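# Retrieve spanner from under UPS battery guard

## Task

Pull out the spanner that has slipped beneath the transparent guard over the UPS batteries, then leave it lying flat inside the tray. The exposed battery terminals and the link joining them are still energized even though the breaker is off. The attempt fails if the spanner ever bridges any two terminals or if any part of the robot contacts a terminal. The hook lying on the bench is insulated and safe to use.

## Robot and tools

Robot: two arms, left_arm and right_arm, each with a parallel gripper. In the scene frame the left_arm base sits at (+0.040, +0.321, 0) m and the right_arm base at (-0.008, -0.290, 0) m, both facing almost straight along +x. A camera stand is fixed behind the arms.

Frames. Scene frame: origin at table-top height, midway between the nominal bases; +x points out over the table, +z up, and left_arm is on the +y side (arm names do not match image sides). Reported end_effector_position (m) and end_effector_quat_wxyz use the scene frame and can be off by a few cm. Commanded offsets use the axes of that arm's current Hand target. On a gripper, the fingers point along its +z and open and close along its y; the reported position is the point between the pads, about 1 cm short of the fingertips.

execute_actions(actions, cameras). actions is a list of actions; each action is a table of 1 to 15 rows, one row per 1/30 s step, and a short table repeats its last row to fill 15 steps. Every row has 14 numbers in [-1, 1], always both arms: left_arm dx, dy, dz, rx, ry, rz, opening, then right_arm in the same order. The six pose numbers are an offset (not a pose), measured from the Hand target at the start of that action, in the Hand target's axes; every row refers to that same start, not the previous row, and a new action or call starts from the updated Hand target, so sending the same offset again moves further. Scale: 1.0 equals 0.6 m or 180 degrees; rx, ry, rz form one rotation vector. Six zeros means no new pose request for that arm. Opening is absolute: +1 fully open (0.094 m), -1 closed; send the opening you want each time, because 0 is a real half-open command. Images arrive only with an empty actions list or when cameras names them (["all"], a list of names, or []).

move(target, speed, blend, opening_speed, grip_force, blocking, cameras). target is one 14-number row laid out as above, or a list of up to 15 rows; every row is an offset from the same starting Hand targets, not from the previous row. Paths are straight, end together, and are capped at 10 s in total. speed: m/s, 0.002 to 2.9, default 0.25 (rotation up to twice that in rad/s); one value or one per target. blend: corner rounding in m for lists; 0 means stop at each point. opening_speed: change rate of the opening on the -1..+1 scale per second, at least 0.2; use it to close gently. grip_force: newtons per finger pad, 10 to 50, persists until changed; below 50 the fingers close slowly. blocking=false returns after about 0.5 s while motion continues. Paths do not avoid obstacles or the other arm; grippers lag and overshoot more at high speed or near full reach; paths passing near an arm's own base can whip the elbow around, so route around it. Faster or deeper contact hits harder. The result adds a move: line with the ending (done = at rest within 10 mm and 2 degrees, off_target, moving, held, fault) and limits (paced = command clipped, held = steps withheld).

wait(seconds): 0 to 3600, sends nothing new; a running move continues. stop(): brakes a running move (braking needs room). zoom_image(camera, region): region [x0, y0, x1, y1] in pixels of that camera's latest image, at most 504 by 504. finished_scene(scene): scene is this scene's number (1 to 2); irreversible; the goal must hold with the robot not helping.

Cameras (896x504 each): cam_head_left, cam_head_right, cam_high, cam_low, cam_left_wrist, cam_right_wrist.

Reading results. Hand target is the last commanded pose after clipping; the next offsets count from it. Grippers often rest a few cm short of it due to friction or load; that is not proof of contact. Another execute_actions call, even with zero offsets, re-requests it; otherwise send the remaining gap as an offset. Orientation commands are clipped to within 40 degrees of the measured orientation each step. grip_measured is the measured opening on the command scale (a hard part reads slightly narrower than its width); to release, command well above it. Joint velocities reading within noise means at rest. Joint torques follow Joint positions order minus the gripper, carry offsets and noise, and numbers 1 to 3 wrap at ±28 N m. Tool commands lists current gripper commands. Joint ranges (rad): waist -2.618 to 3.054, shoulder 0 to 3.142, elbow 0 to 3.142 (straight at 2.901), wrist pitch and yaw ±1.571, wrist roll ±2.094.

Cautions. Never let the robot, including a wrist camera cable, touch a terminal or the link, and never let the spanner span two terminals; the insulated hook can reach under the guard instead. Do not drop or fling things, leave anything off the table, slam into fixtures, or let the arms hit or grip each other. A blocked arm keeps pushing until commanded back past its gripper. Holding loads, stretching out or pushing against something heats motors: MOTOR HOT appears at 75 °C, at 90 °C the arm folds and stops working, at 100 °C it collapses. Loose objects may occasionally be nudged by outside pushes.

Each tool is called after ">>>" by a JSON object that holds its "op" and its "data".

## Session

>>> {"op": "execute_actions", "data": {"actions": []}}

Scene clock: 0.00 s.
left_arm: end_effector_position=(+0.4331, +0.3540, +0.1231) grip_measured=+1.000 end_effector_quat_wxyz=(+0.628, -0.097, +0.770, +0.058) | right_arm: end_effector_position=(+0.3851, -0.3229, +0.1028) grip_measured=+1.000 end_effector_quat_wxyz=(+0.598, +0.101, +0.791, -0.074)
Joint positions: left_arm=[-0.035 1.528 0.32 0.996 -0.24 -0.085 0.094] | right_arm=[0.037 1.568 0.34 0.94 0.279 0.085 0.094]
Joint velocities: within noise
Joint torques (N m): no reading
Heat: left arm: 34 °C; right arm: 36 °C.
Hand target: left_arm +0.4340, +0.3546, +0.1257; +0.630, -0.099, +0.768, +0.059 | right_arm +0.3879, -0.3231, +0.1105; +0.607, +0.102, +0.785, -0.074
Tool commands: left_gripper/opening=+1.0 right_gripper/opening=+1.0

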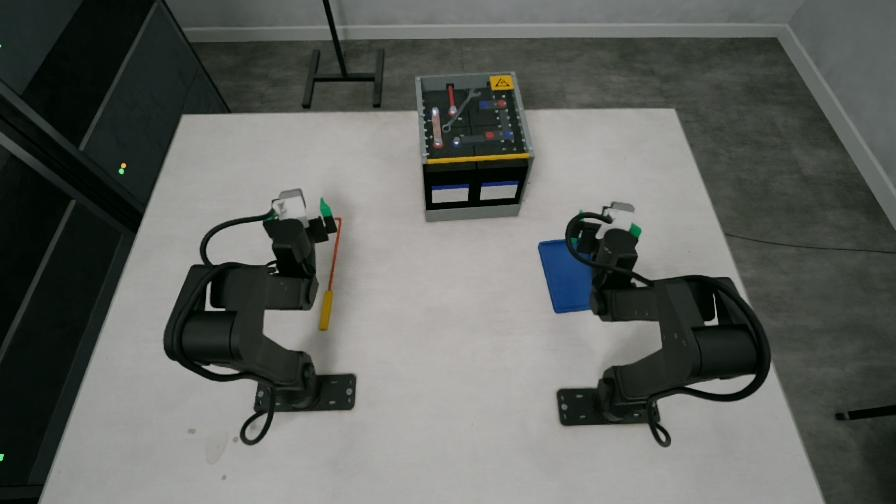

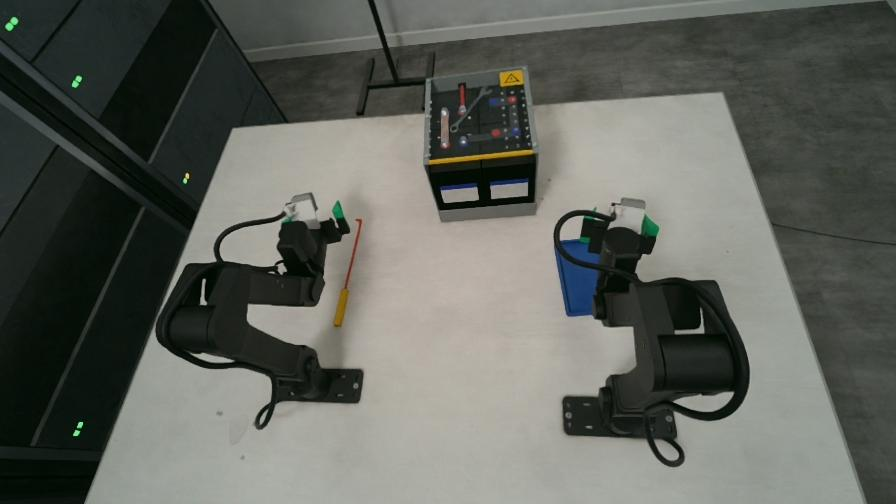

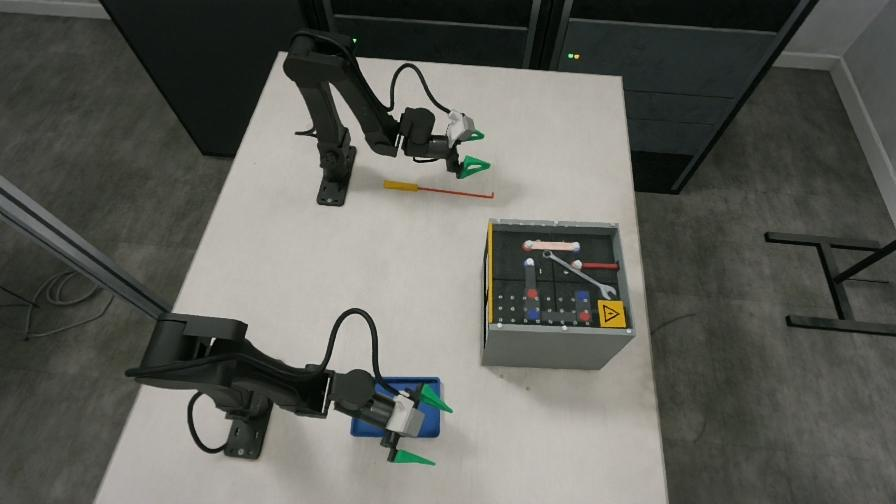

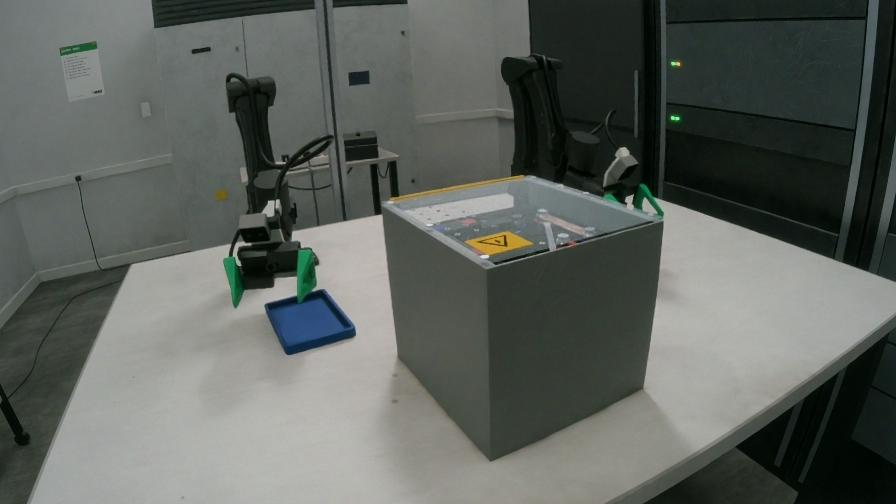

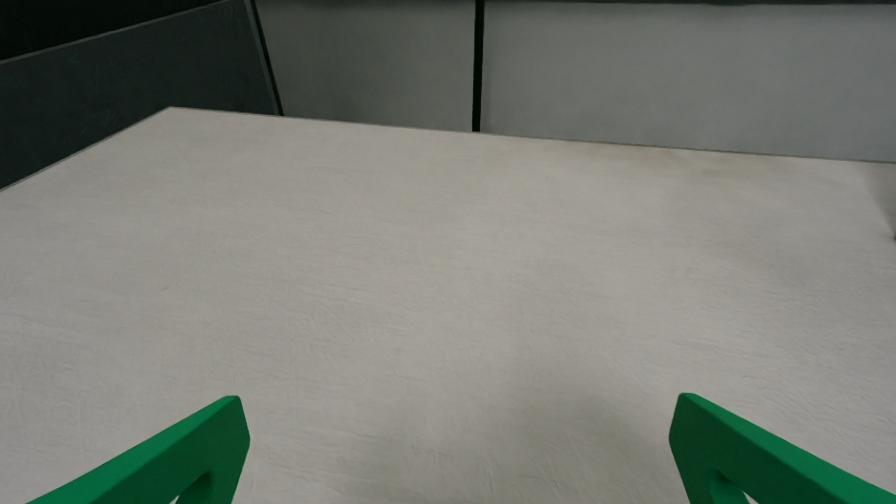

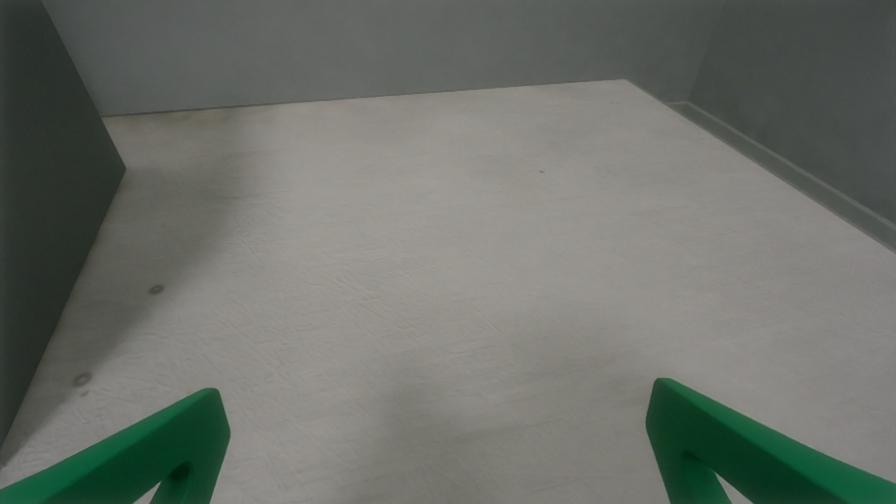

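>>> {"op": "zoom_image", "data": {"camera": "cam_high", "region": [470, 200, 650, 380]}}

>>> {"op": "zoom_image", "data": {"camera": "cam_head_left", "region": [400, 60, 550, 230]}}

Scaled by 2.800 from the camera's image (finer frame: 1280x720).

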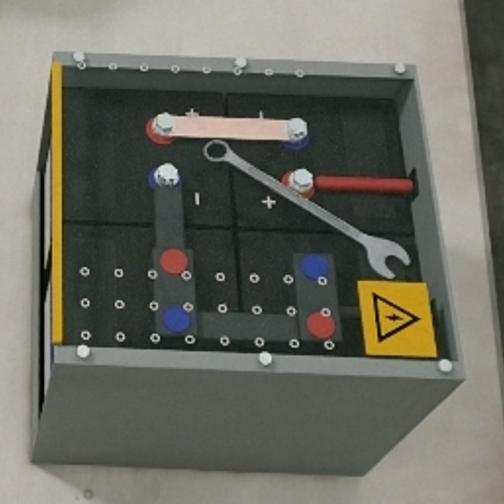

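Scaled by 2.965 from the camera's image (finer frame: 1280x720).

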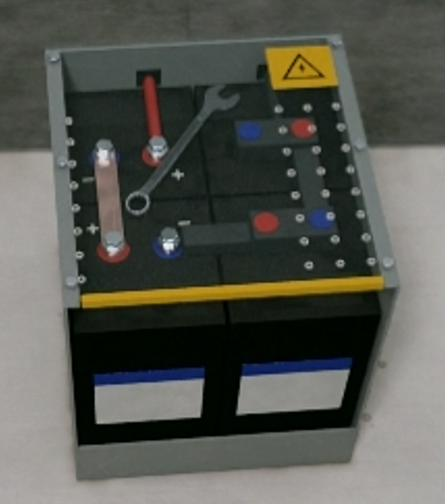

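>>> {"op": "zoom_image", "data": {"camera": "cam_high", "region": [370, 150, 510, 230]}}

>>> {"op": "zoom_image", "data": {"camera": "cam_head_left", "region": [250, 180, 410, 350]}}

Scaled by 3.600 from the camera's image (finer frame: 1280x720).

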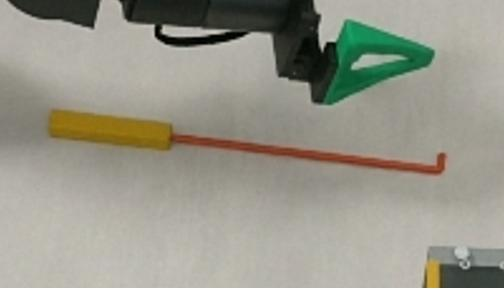

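Scaled by 2.965 from the camera's image (finer frame: 1280x720).

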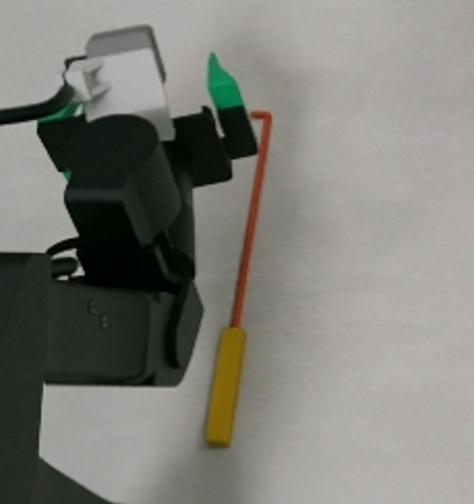

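>>> {"op": "move", "data": {"target": [[-0.0478,0.0023,-0.1832,0.0269,0.1679,0.0316,0.0,-0.2965,0.032,-0.1175,-0.0627,0.031,-0.0284,-0.8],[0.0575,0.003,-0.3612,0.0537,0.3357,0.0631,0.0,-0.3315,0.4795,-0.1237,-0.2090,0.1035,-0.0948,-0.8]], "speed": 0.25, "blend": 0.03, "cameras": ["cam_left_wrist", "cam_right_wrist", "cam_high"]}}

Scene clock: 283.90 s.
left_arm: end_effector_position=(+0.2194, +0.3099, +0.1282) grip_measured=+0.002 end_effector_quat_wxyz=(+0.153, +0.007, +0.988, +0.004) | right_arm: end_effector_position=(+0.4337, -0.0446, +0.3216) grip_measured=-0.798 end_effector_quat_wxyz=(+0.458, -0.205, +0.859, +0.106)
Joint positions: left_arm=[-0.112 0.898 0.825 -1.192 -0.037 -0.085 0.047] | right_arm=[0.52 1.72 1.812 -0.685 0.05 0.027 0.009]
Joint torques (N m): left_arm=[-0.62 -0.51 7.91 0.69 0.09 -0.07] | right_arm=[-0.01 -6.63 8.9 1.45 -0.06 0.06]
Heat: left arm: 45 °C; right arm: 40 °C.
Hand target: left_arm +0.2200, +0.3072, +0.1350; +0.156, +0.009, +0.988, -0.001 | right_arm +0.4384, -0.0410, +0.3242; +0.458, -0.202, +0.859, +0.111
Off the commanded pose: left_arm 0.007 m, 1 deg | right_arm 0.007 m, 1 deg.
move: done
Images, in order (width x height): cam_high 896x504, cam_left_wrist 896x504, cam_right_wrist 896x504.

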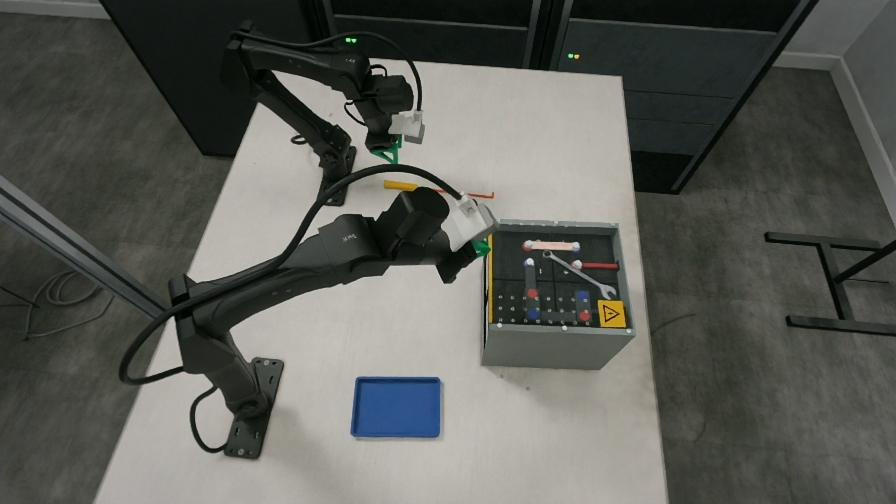

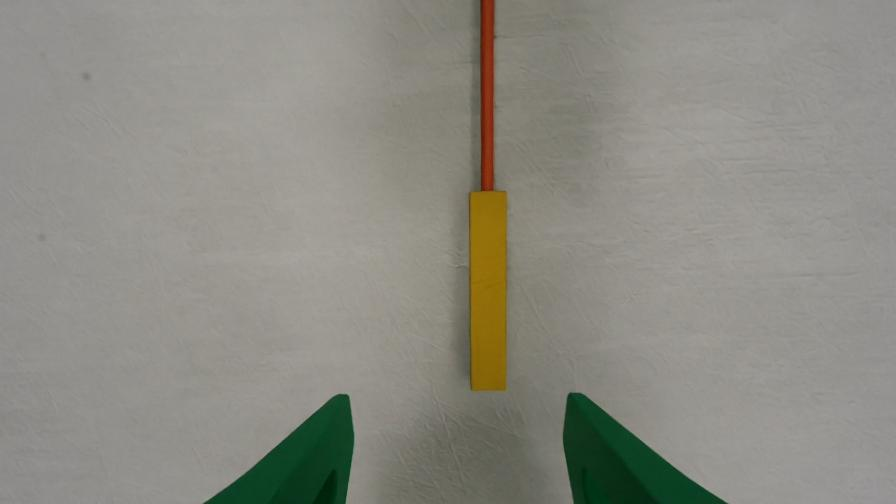

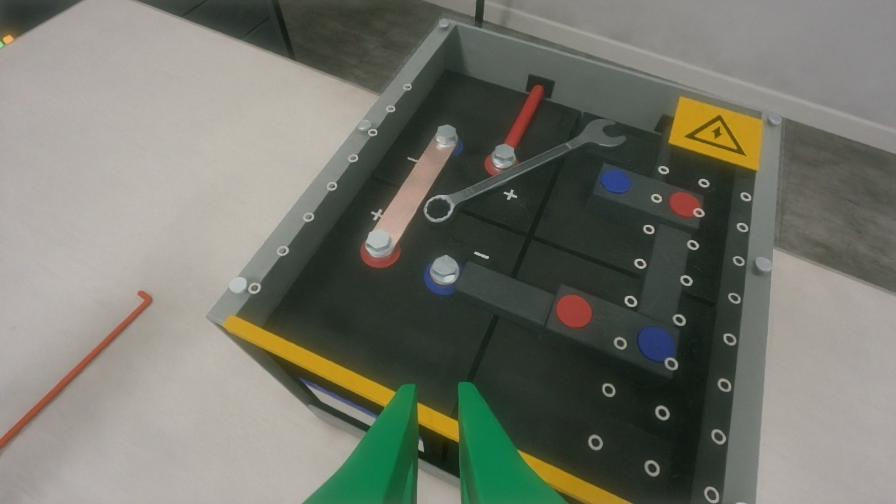

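>>> {"op": "move", "data": {"target": [0.0179, -0.0213, 0.1432, 0, 0, 0, 0.0, 0, 0, 0, 0, 0, 0, -0.8], "speed": 0.2, "cameras": ["cam_left_wrist"]}}

Scene clock: 429.77 s.
left_arm: end_effector_position=(+0.2353, +0.2928, +0.0534) grip_measured=+0.002 end_effector_quat_wxyz=(+0.155, +0.009, +0.988, -0.007) | right_arm: end_effector_position=(+0.4335, -0.0446, +0.3215) grip_measured=-0.798 end_effector_quat_wxyz=(+0.457, -0.205, +0.859, +0.106)
Joint positions: left_arm=[-0.191 0.98 0.557 -0.839 -0.039 -0.159 0.047] | right_arm=[0.52 1.72 1.812 -0.686 0.05 0.027 0.009]
Joint torques (N m): left_arm=[-0.55 -0.87 4.68 1.05 -0.16 -0.08] | right_arm=[0.02 -6.68 8.92 1.45 -0.01 0.12]
Heat: left arm: 36 °C; right arm: 44 °C.
Hand target: left_arm +0.2360, +0.2941, +0.0499; +0.156, +0.009, +0.988, -0.001 | right_arm +0.4384, -0.0409, +0.3242; +0.458, -0.202, +0.859, +0.111
Off the commanded pose: left_arm 0.004 m, 1 deg | right_arm 0.007 m, 1 deg.
move: done

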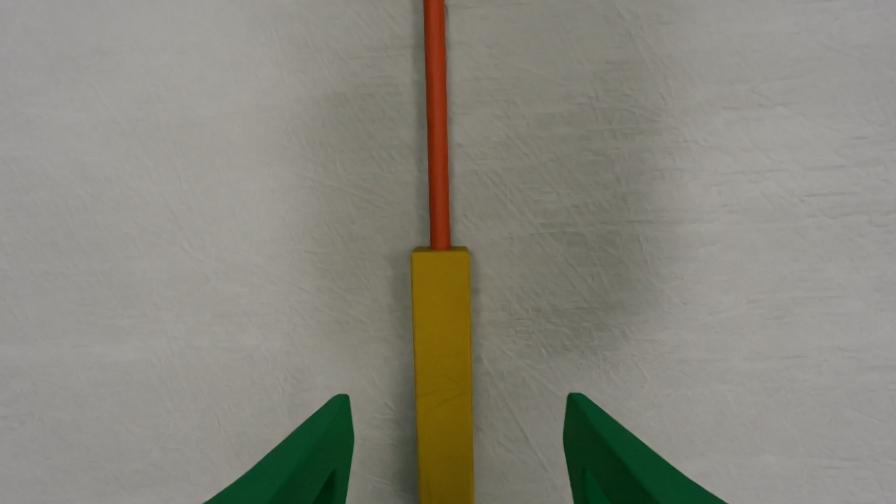

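>>> {"op": "move", "data": {"target": [0.0135, 0.0067, 0.0412, 0, 0, 0, 0.0, 0, 0, 0, 0, 0, 0, -0.8], "speed": 0.1, "cameras": ["cam_left_wrist"]}}

Scene clock: 469.00 s.
left_arm: end_effector_position=(+0.2343, +0.2959, +0.0262) grip_measured=+0.002 end_effector_quat_wxyz=(+0.153, +0.009, +0.988, -0.005) | right_arm: end_effector_position=(+0.4335, -0.0446, +0.3215) grip_measured=-0.798 end_effector_quat_wxyz=(+0.457, -0.205, +0.859, +0.106)
Joint positions: left_arm=[-0.177 1.014 0.461 -0.712 -0.039 -0.145 0.047] | right_arm=[0.52 1.72 1.812 -0.686 0.05 0.027 0.009]
Joint torques (N m): left_arm=[0.5 -0.94 4.82 1.04 -0.06 0.03] | right_arm=[-0.03 -6.75 8.98 1.47 -0.02 0.08]
Heat: left arm: 37 °C; right arm: 44 °C.
Hand target: left_arm +0.2360, +0.2982, +0.0239; +0.156, +0.009, +0.988, -0.001 | right_arm +0.4384, -0.0409, +0.3242; +0.458, -0.202, +0.859, +0.111
Off the commanded pose: left_arm 0.004 m, 1 deg | right_arm 0.007 m, 1 deg.
move: done

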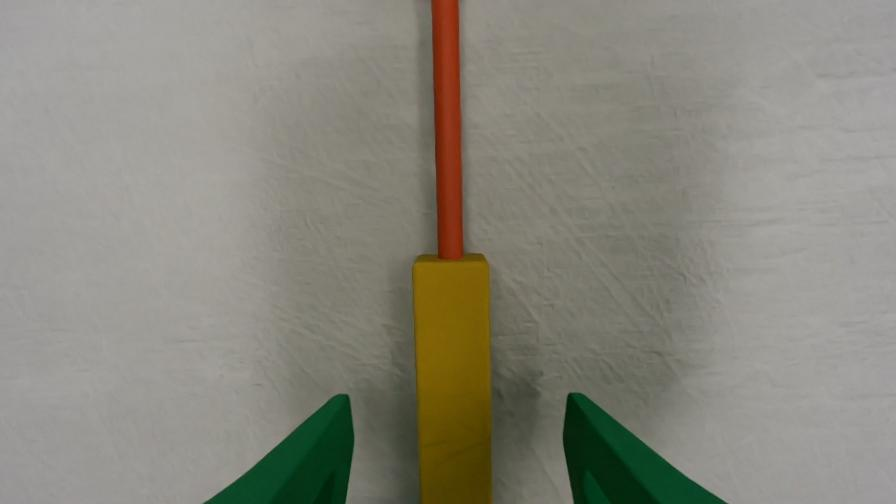

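>>> {"op": "move", "data": {"target": [[0.0067, 0.0017, 0.0206, 0, 0, 0, 0.0, 0, 0, 0, 0, 0, 0, -0.8], [0.0067, 0.0017, 0.0206, 0, 0, 0, -1.0, 0, 0, 0, 0, 0, 0, -0.8]], "speed": 0.08, "opening_speed": 1.0, "cameras": ["cam_left_wrist"]}}

Scene clock: 484.63 s.
left_arm: end_effector_position=(+0.2388, +0.2961, +0.0161) grip_measured=-0.682 end_effector_quat_wxyz=(+0.162, +0.009, +0.987, -0.007) | right_arm: end_effector_position=(+0.4335, -0.0446, +0.3215) grip_measured=-0.798 end_effector_quat_wxyz=(+0.457, -0.205, +0.859, +0.106)
Joint positions: left_arm=[-0.169 1.037 0.422 -0.632 -0.036 -0.137 0.015] | right_arm=[0.52 1.72 1.812 -0.686 0.05 0.027 0.009]
Joint torques (N m): left_arm=[0.42 -0.79 4.31 0.98 -0.08 0.02] | right_arm=[-0.06 -6.6 8.84 1.42 -0.03 0.12]
Heat: left arm: 36 °C; right arm: 45 °C.
Hand target: left_arm +0.2360, +0.2992, +0.0109; +0.156, +0.009, +0.988, -0.001 | right_arm +0.4384, -0.0409, +0.3242; +0.458, -0.202, +0.859, +0.111
Off the commanded pose: left_arm 0.007 m, 1 deg | right_arm 0.007 m, 1 deg.
move: done

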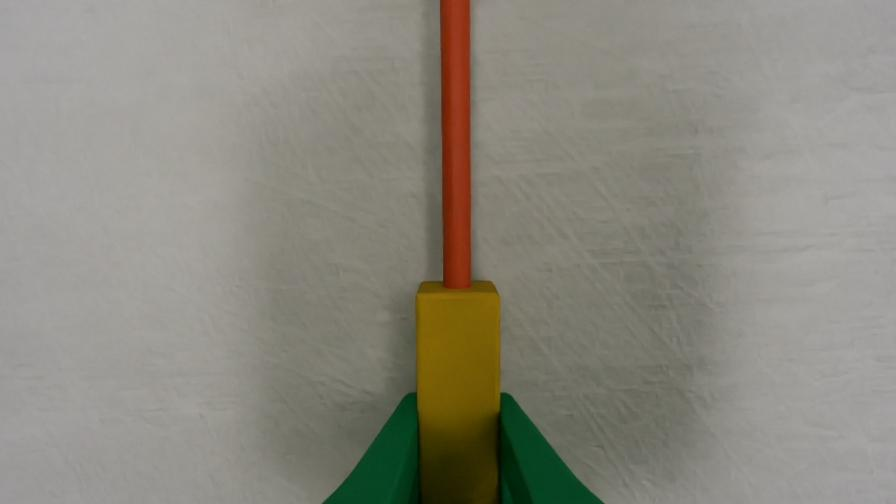

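>>> {"op": "move", "data": {"target": [[0, 0, 0, 0, 0, 0, -0.3, 0, 0, 0, 0, 0, 0, -0.8], [0.0036, 0, 0.0110, 0, 0, 0, -0.3, 0, 0, 0, 0, 0, 0, -0.8], [0.0036, 0, 0.0110, 0, 0, 0, -1.0, 0, 0, 0, 0, 0, 0, -0.8]], "speed": 0.08, "opening_speed": 1.5, "cameras": ["cam_left_wrist"]}}

Scene clock: 520.13 s.
left_arm: end_effector_position=(+0.2466, +0.2950, +0.0161) grip_measured=-0.685 end_effector_quat_wxyz=(+0.178, +0.009, +0.984, -0.009) | right_arm: end_effector_position=(+0.4335, -0.0446, +0.3215) grip_measured=-0.798 end_effector_quat_wxyz=(+0.457, -0.205, +0.859, +0.106)
Joint positions: left_arm=[-0.169 1.045 0.414 -0.583 -0.037 -0.137 0.015] | right_arm=[0.52 1.72 1.812 -0.686 0.05 0.027 0.009]
Joint torques (N m): left_arm=[0.38 -0.23 3.26 0.93 -0.07 0.02] | right_arm=[-0.09 -6.74 8.76 1.47 -0.05 0.1]
Heat: left arm: 36 °C; right arm: 45 °C.
Hand target: left_arm +0.2360, +0.2993, +0.0039; +0.156, +0.009, +0.988, -0.001 | right_arm +0.4384, -0.0409, +0.3242; +0.458, -0.202, +0.859, +0.111
Off the commanded pose: left_arm 0.017 m, 3 deg | right_arm 0.007 m, 1 deg.
move: off_target (left_arm); target 3's new opening was sent with left_arm's hand 0.014 m and 2 deg from that target

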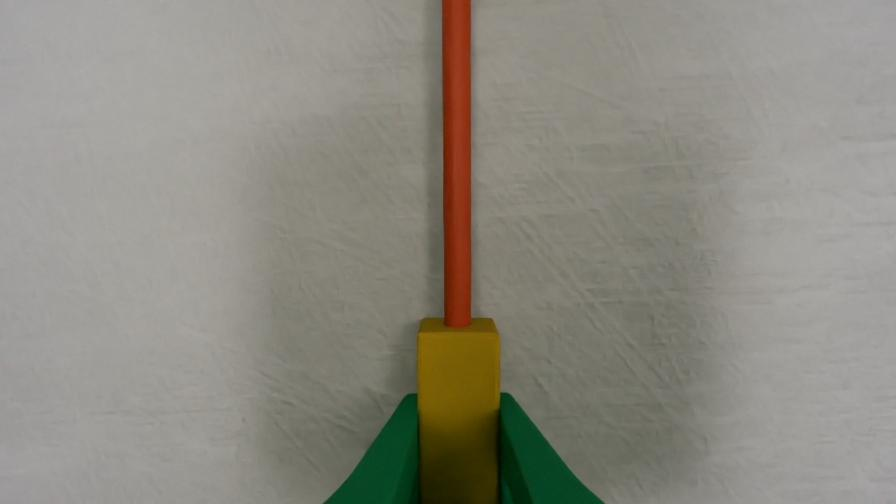

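>>> {"op": "move", "data": {"target": [[-0.0660, -0.0027, -0.1820, 0, 0, 0, -1.0, 0, 0, 0, 0, 0, 0, -0.8], [-0.0391, -0.5366, -0.3492, 0.461, -0.044, -0.1956, -1.0, 0, 0, 0, 0, 0, 0, -0.8]], "speed": 0.3, "blend": [0.03, 0], "cameras": ["cam_right_wrist", "cam_low", "cam_left_wrist"]}}

Scene clock: 619.63 s.
left_arm: end_effector_position=(+0.1869, -0.0233, +0.2092) grip_measured=-0.685 end_effector_quat_wxyz=(+0.154, -0.166, +0.693, -0.684) | right_arm: end_effector_position=(+0.4335, -0.0446, +0.3215) grip_measured=-0.798 end_effector_quat_wxyz=(+0.457, -0.205, +0.859, +0.106)
Joint positions: left_arm=[-1.23 1.189 0.309 0.865 -0.109 -1.585 0.015] | right_arm=[0.52 1.72 1.812 -0.686 0.05 0.027 0.009]
Joint torques (N m): left_arm=[-0.62 -2.41 5.03 2.35 -0.21 0.1] | right_arm=[-0.18 -6.72 8.94 1.46 -0.05 0.11]
Heat: left arm: 35 °C; right arm: 46 °C.
Hand target: left_arm +0.1878, -0.0221, +0.2103; +0.165, -0.165, +0.687, -0.688 | right_arm +0.4384, -0.0409, +0.3242; +0.458, -0.202, +0.859, +0.111
Off the commanded pose: left_arm 0.002 m, 1 deg | right_arm 0.007 m, 1 deg.
move: done
Images, in order (width x height): cam_low 896x504, cam_left_wrist 896x504, cam_right_wrist 896x504.

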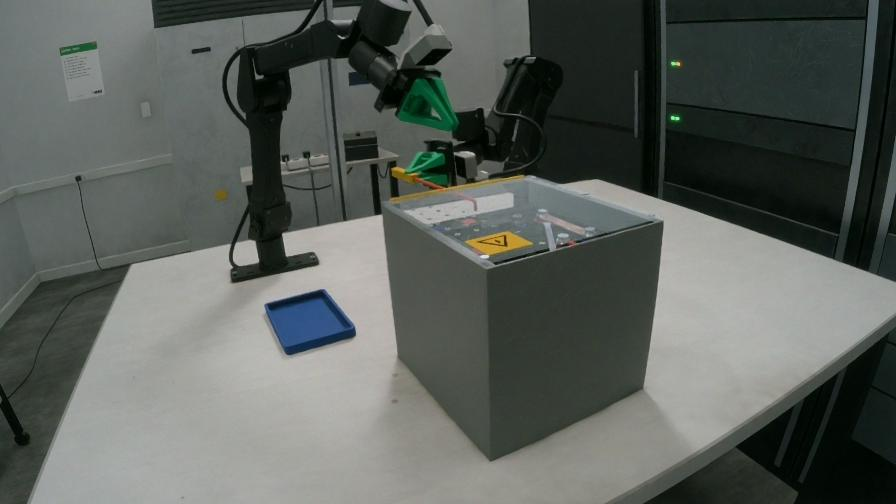

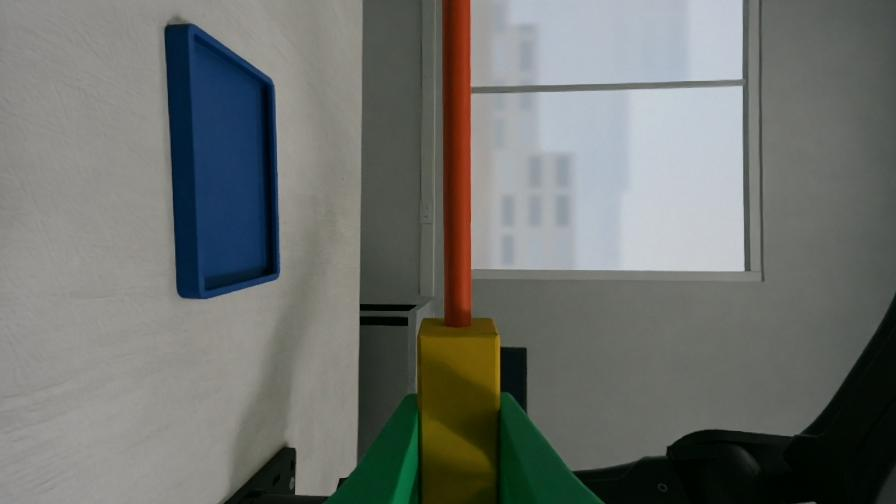

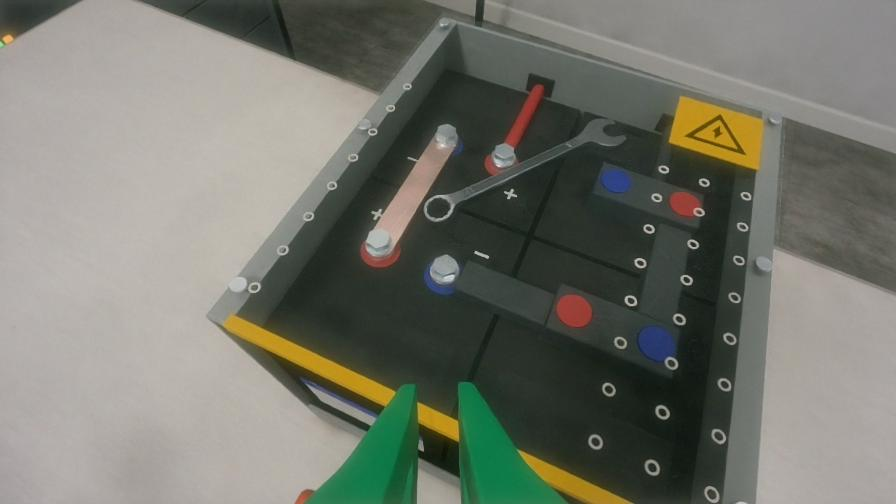

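>>> {"op": "move", "data": {"target": [-0.0398, 0, -0.0121, 0, 0, 0, -1.0, 0, 0, 0, 0, 0, 0, -0.8], "speed": 0.15, "cameras": ["cam_right_wrist", "cam_low", "cam_head_left", "cam_high"]}}

Scene clock: 674.73 s.
left_arm: end_effector_position=(+0.2052, -0.0086, +0.2043) grip_measured=-0.685 end_effector_quat_wxyz=(+0.157, -0.170, +0.694, -0.682) | right_arm: end_effector_position=(+0.4335, -0.0446, +0.3215) grip_measured=-0.798 end_effector_quat_wxyz=(+0.457, -0.205, +0.859, +0.106)
Joint positions: left_arm=[-1.12 1.168 0.282 0.866 -0.009 -1.585 0.015] | right_arm=[0.52 1.72 1.812 -0.686 0.05 0.027 0.009]
Joint torques (N m): left_arm=[0.42 -4.72 5.12 2.11 0.03 0.11] | right_arm=[-0.08 -6.79 8.92 1.46 -0.04 0.12]
Heat: left arm: 45 °C; right arm: 46 °C.
Hand target: left_arm +0.2058, -0.0048, +0.2103; +0.165, -0.165, +0.687, -0.688 | right_arm +0.4384, -0.0409, +0.3242; +0.458, -0.202, +0.859, +0.111
Off the commanded pose: left_arm 0.007 m, 2 deg | right_arm 0.007 m, 1 deg.
move: done
Images, in order (width x height): cam_head_left 896x504, cam_high 896x504, cam_low 896x504, cam_right_wrist 896x504.

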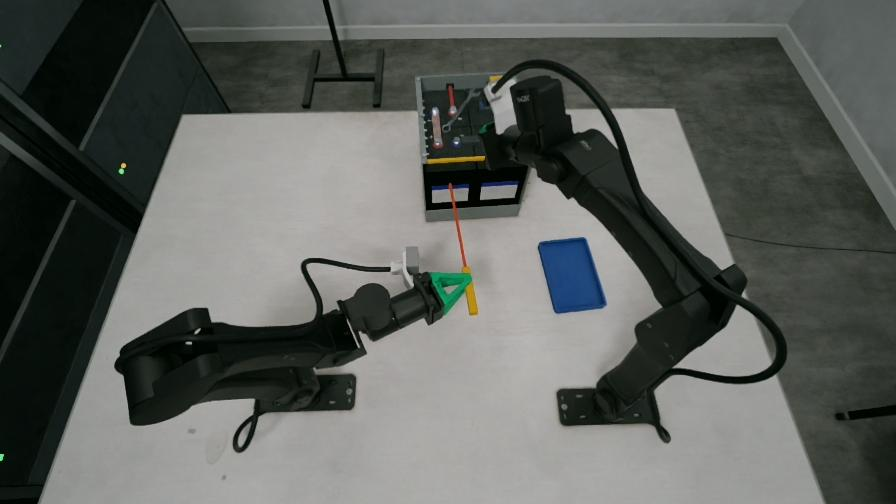

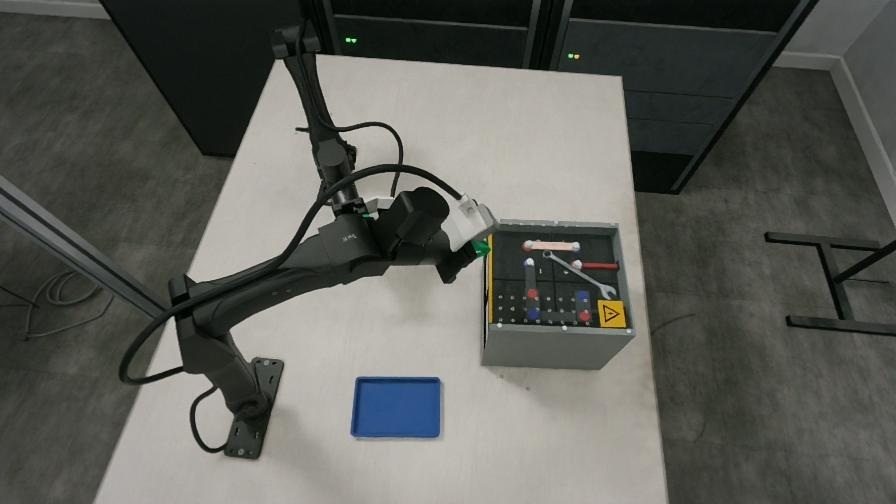

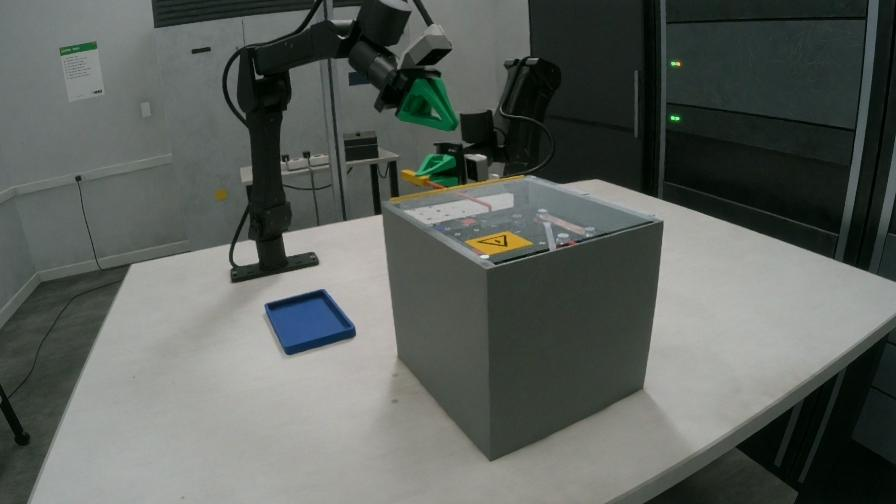

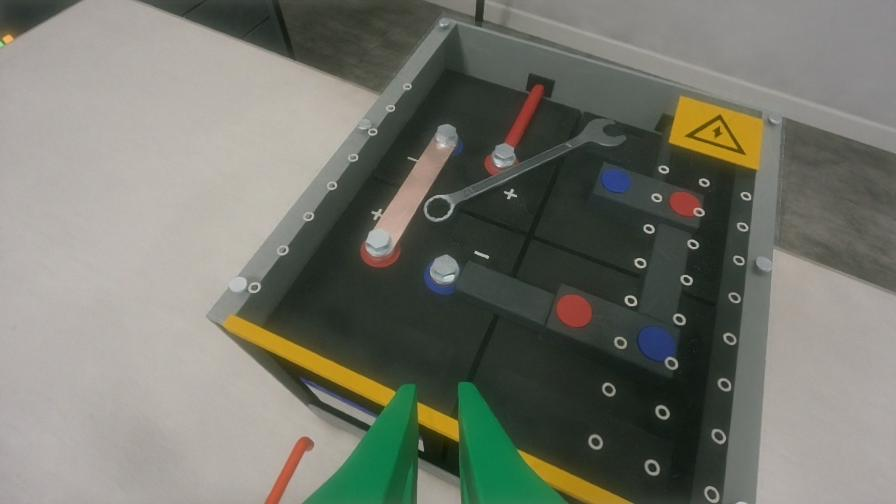

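>>> {"op": "zoom_image", "data": {"camera": "cam_low", "region": [370, 140, 570, 252]}}

>>> {"op": "zoom_image", "data": {"camera": "cam_head_left", "region": [400, 60, 560, 240]}}

Scaled by 2.520 from the camera's image (finer frame: 1280x720).

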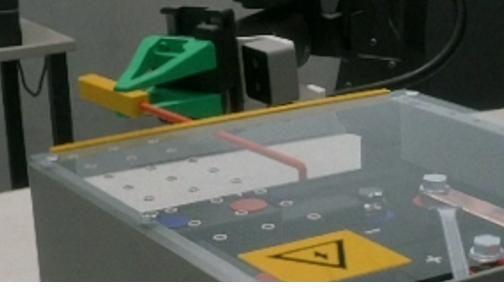

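Scaled by 2.800 from the camera's image (finer frame: 1280x720).

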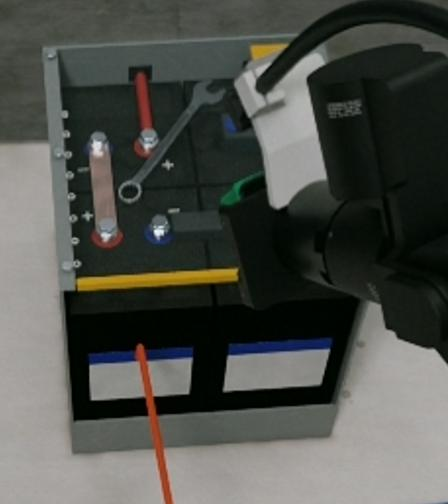

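>>> {"op": "zoom_image", "data": {"camera": "cam_low", "region": [460, 170, 620, 260]}}

Scaled by 3.150 from the camera's image (finer frame: 1280x720).

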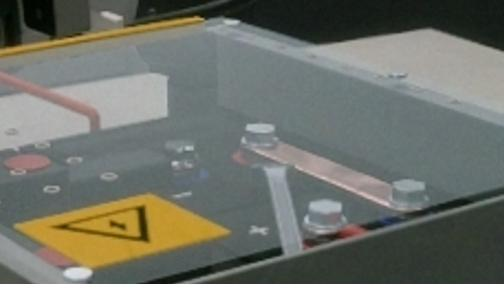

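>>> {"op": "move", "data": {"target": [-0.0014, -0.0367, -0.0039, 0, 0, 0, -1.0, 0, 0, 0, 0, 0, 0, -0.8], "speed": 0.1, "cameras": ["cam_right_wrist", "cam_low"]}}

>>> {"op": "zoom_image", "data": {"camera": "cam_low", "region": [460, 170, 620, 260]}}

Scene clock: 817.27 s.
left_arm: end_effector_position=(+0.2026, -0.0020, +0.2143) grip_measured=-0.685 end_effector_quat_wxyz=(+0.155, -0.171, +0.701, -0.675) | right_arm: end_effector_position=(+0.4335, -0.0446, +0.3215) grip_measured=-0.798 end_effector_quat_wxyz=(+0.457, -0.205, +0.859, +0.106)
Joint positions: left_arm=[-1.116 1.063 0.306 0.715 -0.004 -1.585 0.015] | right_arm=[0.52 1.72 1.812 -0.686 0.05 0.027 0.009]
Joint torques (N m): left_arm=[0.44 -3.96 8.35 2.03 0.03 0.11] | right_arm=[-0.03 -6.72 8.79 1.42 -0.04 0.09]
Heat: left arm: 48 °C; right arm: 48 °C.
Hand target: left_arm +0.2054, -0.0023, +0.2323; +0.165, -0.165, +0.687, -0.688 | right_arm +0.4384, -0.0409, +0.3242; +0.458, -0.202, +0.859, +0.111
Off the commanded pose: left_arm 0.018 m, 3 deg | right_arm 0.007 m, 1 deg.
move: off_target (left_arm)
Images, in order (width x height): cam_low 896x504, cam_right_wrist 896x504.

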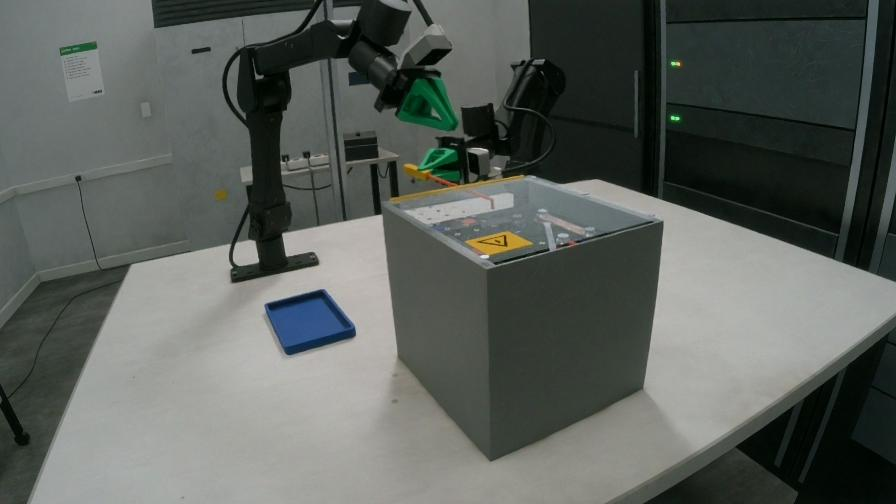

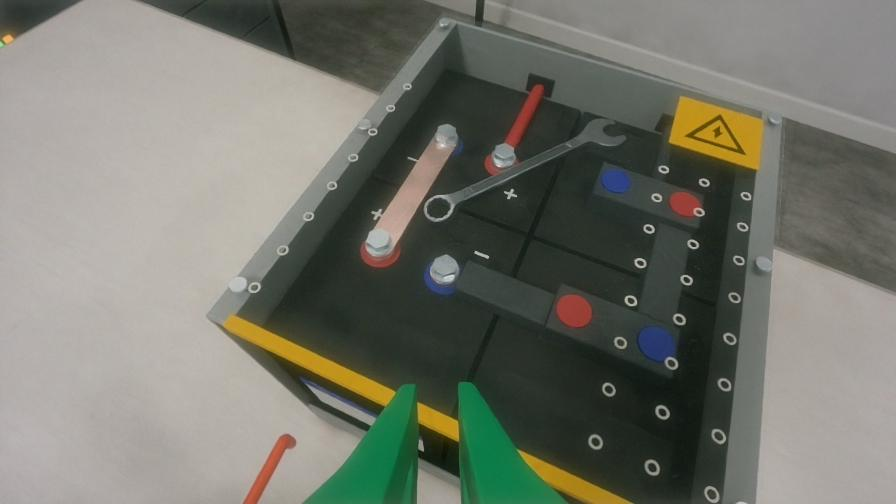

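Scaled by 3.150 from the camera's image (finer frame: 1280x720).

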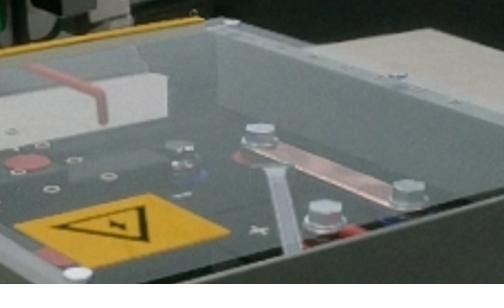

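>>> {"op": "move", "data": {"target": [0.0061, -0.0233, 0.0119, 0, 0, 0, -1.0, 0, 0, 0, 0, 0, 0, -0.8], "speed": 0.1, "cameras": ["cam_right_wrist", "cam_low"]}}

>>> {"op": "zoom_image", "data": {"camera": "cam_low", "region": [460, 170, 620, 260]}}

Scene clock: 851.93 s.
left_arm: end_effector_position=(+0.2042, -0.0094, +0.2287) grip_measured=-0.685 end_effector_quat_wxyz=(+0.153, -0.169, +0.701, -0.676) | right_arm: end_effector_position=(+0.4335, -0.0446, +0.3215) grip_measured=-0.798 end_effector_quat_wxyz=(+0.457, -0.205, +0.859, +0.106)
Joint positions: left_arm=[-1.121 1.063 0.368 0.655 -0.004 -1.585 0.015] | right_arm=[0.52 1.72 1.812 -0.686 0.05 0.027 0.009]
Joint torques (N m): left_arm=[-0.61 -3.86 8.55 2.04 -0.18 0.1] | right_arm=[-0.05 -6.64 8.91 1.46 -0.03 0.09]
Heat: left arm: 46 °C; right arm: 48 °C.
Hand target: left_arm +0.2055, -0.0103, +0.2462; +0.165, -0.165, +0.688, -0.688 | right_arm +0.4384, -0.0409, +0.3242; +0.458, -0.202, +0.859, +0.111
Off the commanded pose: left_arm 0.018 m, 3 deg | right_arm 0.007 m, 1 deg.
move: off_target (left_arm)
Images, in order (width x height): cam_low 896x504, cam_right_wrist 896x504.

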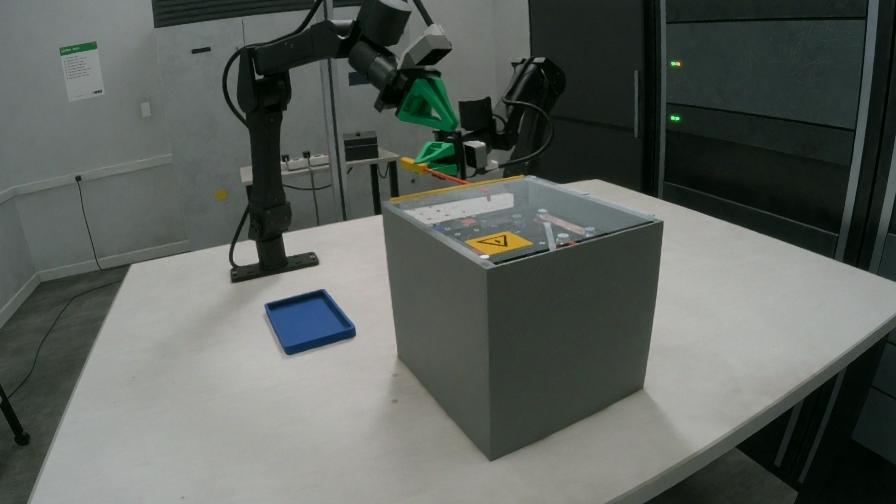

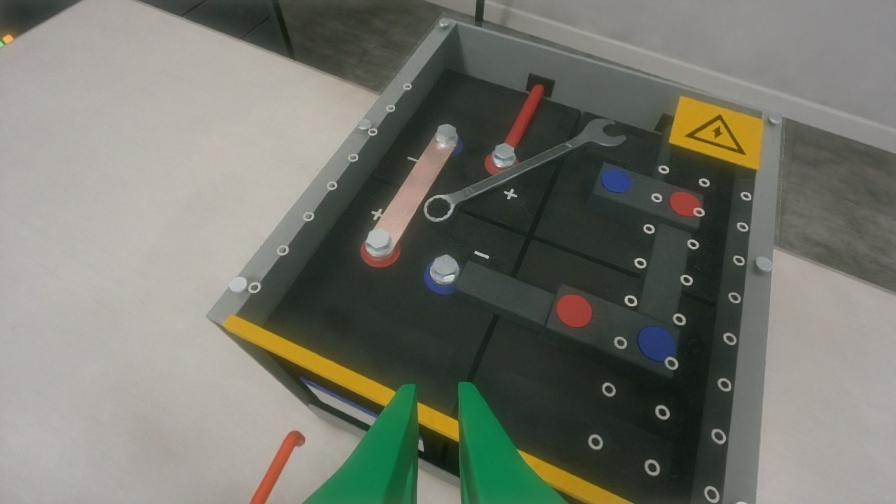

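Scaled by 3.150 from the camera's image (finer frame: 1280x720).

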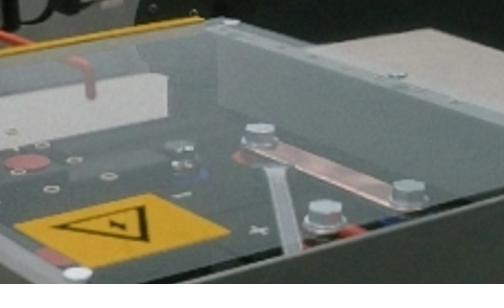

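>>> {"op": "move", "data": {"target": [-0.1253, -0.0017, 0.0455, 0, 0, 0, -1.0, 0, 0, 0, 0, 0, 0, -0.8], "speed": 0.1, "cameras": ["cam_right_wrist", "cam_low"]}}

>>> {"op": "zoom_image", "data": {"camera": "cam_low", "region": [460, 170, 620, 260]}}

Scene clock: 874.07 s.
left_arm: end_effector_position=(+0.2800, +0.0026, +0.2301) grip_measured=-0.685 end_effector_quat_wxyz=(+0.152, -0.178, +0.702, -0.673) | right_arm: end_effector_position=(+0.4335, -0.0446, +0.3215) grip_measured=-0.798 end_effector_quat_wxyz=(+0.457, -0.205, +0.859, +0.106)
Joint positions: left_arm=[-0.796 1.242 0.478 0.713 0.31 -1.581 0.015] | right_arm=[0.52 1.72 1.812 -0.686 0.05 0.027 0.009]
Joint torques (N m): left_arm=[0.38 -3.14 8.51 2.32 0.1 0.06] | right_arm=[-0.1 -6.68 8.85 1.46 -0.06 0.12]
Heat: left arm: 45 °C; right arm: 48 °C.
Hand target: left_arm +0.2849, -0.0005, +0.2472; +0.165, -0.165, +0.687, -0.688 | right_arm +0.4384, -0.0409, +0.3242; +0.458, -0.202, +0.859, +0.111
Off the commanded pose: left_arm 0.018 m, 3 deg | right_arm 0.007 m, 1 deg.
move: off_target (left_arm)
Images, in order (width x height): cam_low 896x504, cam_right_wrist 896x504.

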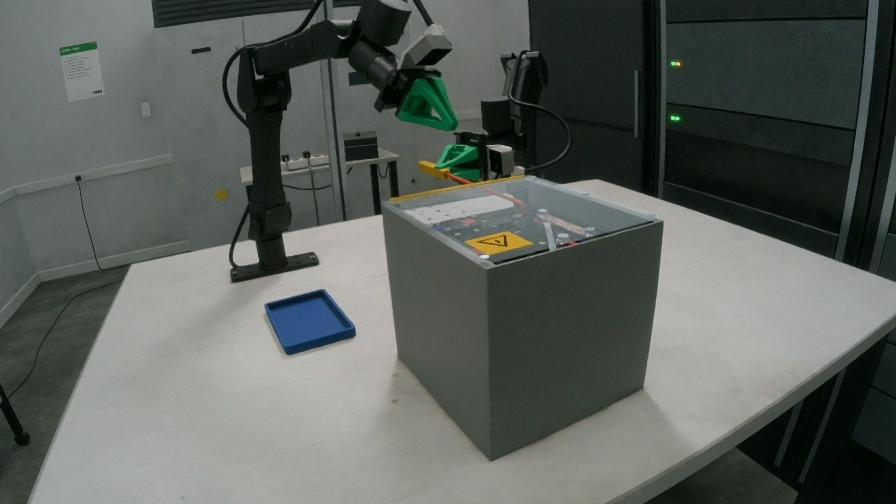

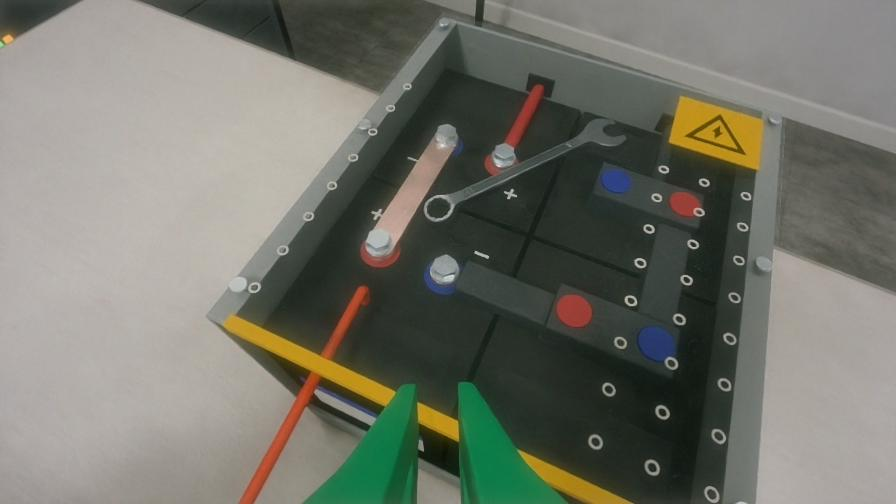

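Scaled by 3.150 from the camera's image (finer frame: 1280x720).

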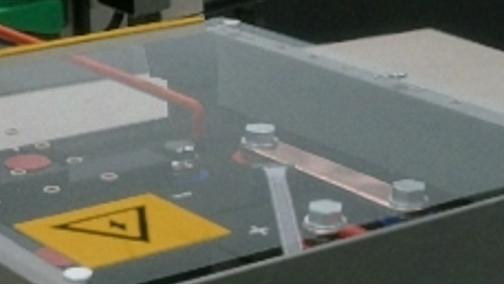

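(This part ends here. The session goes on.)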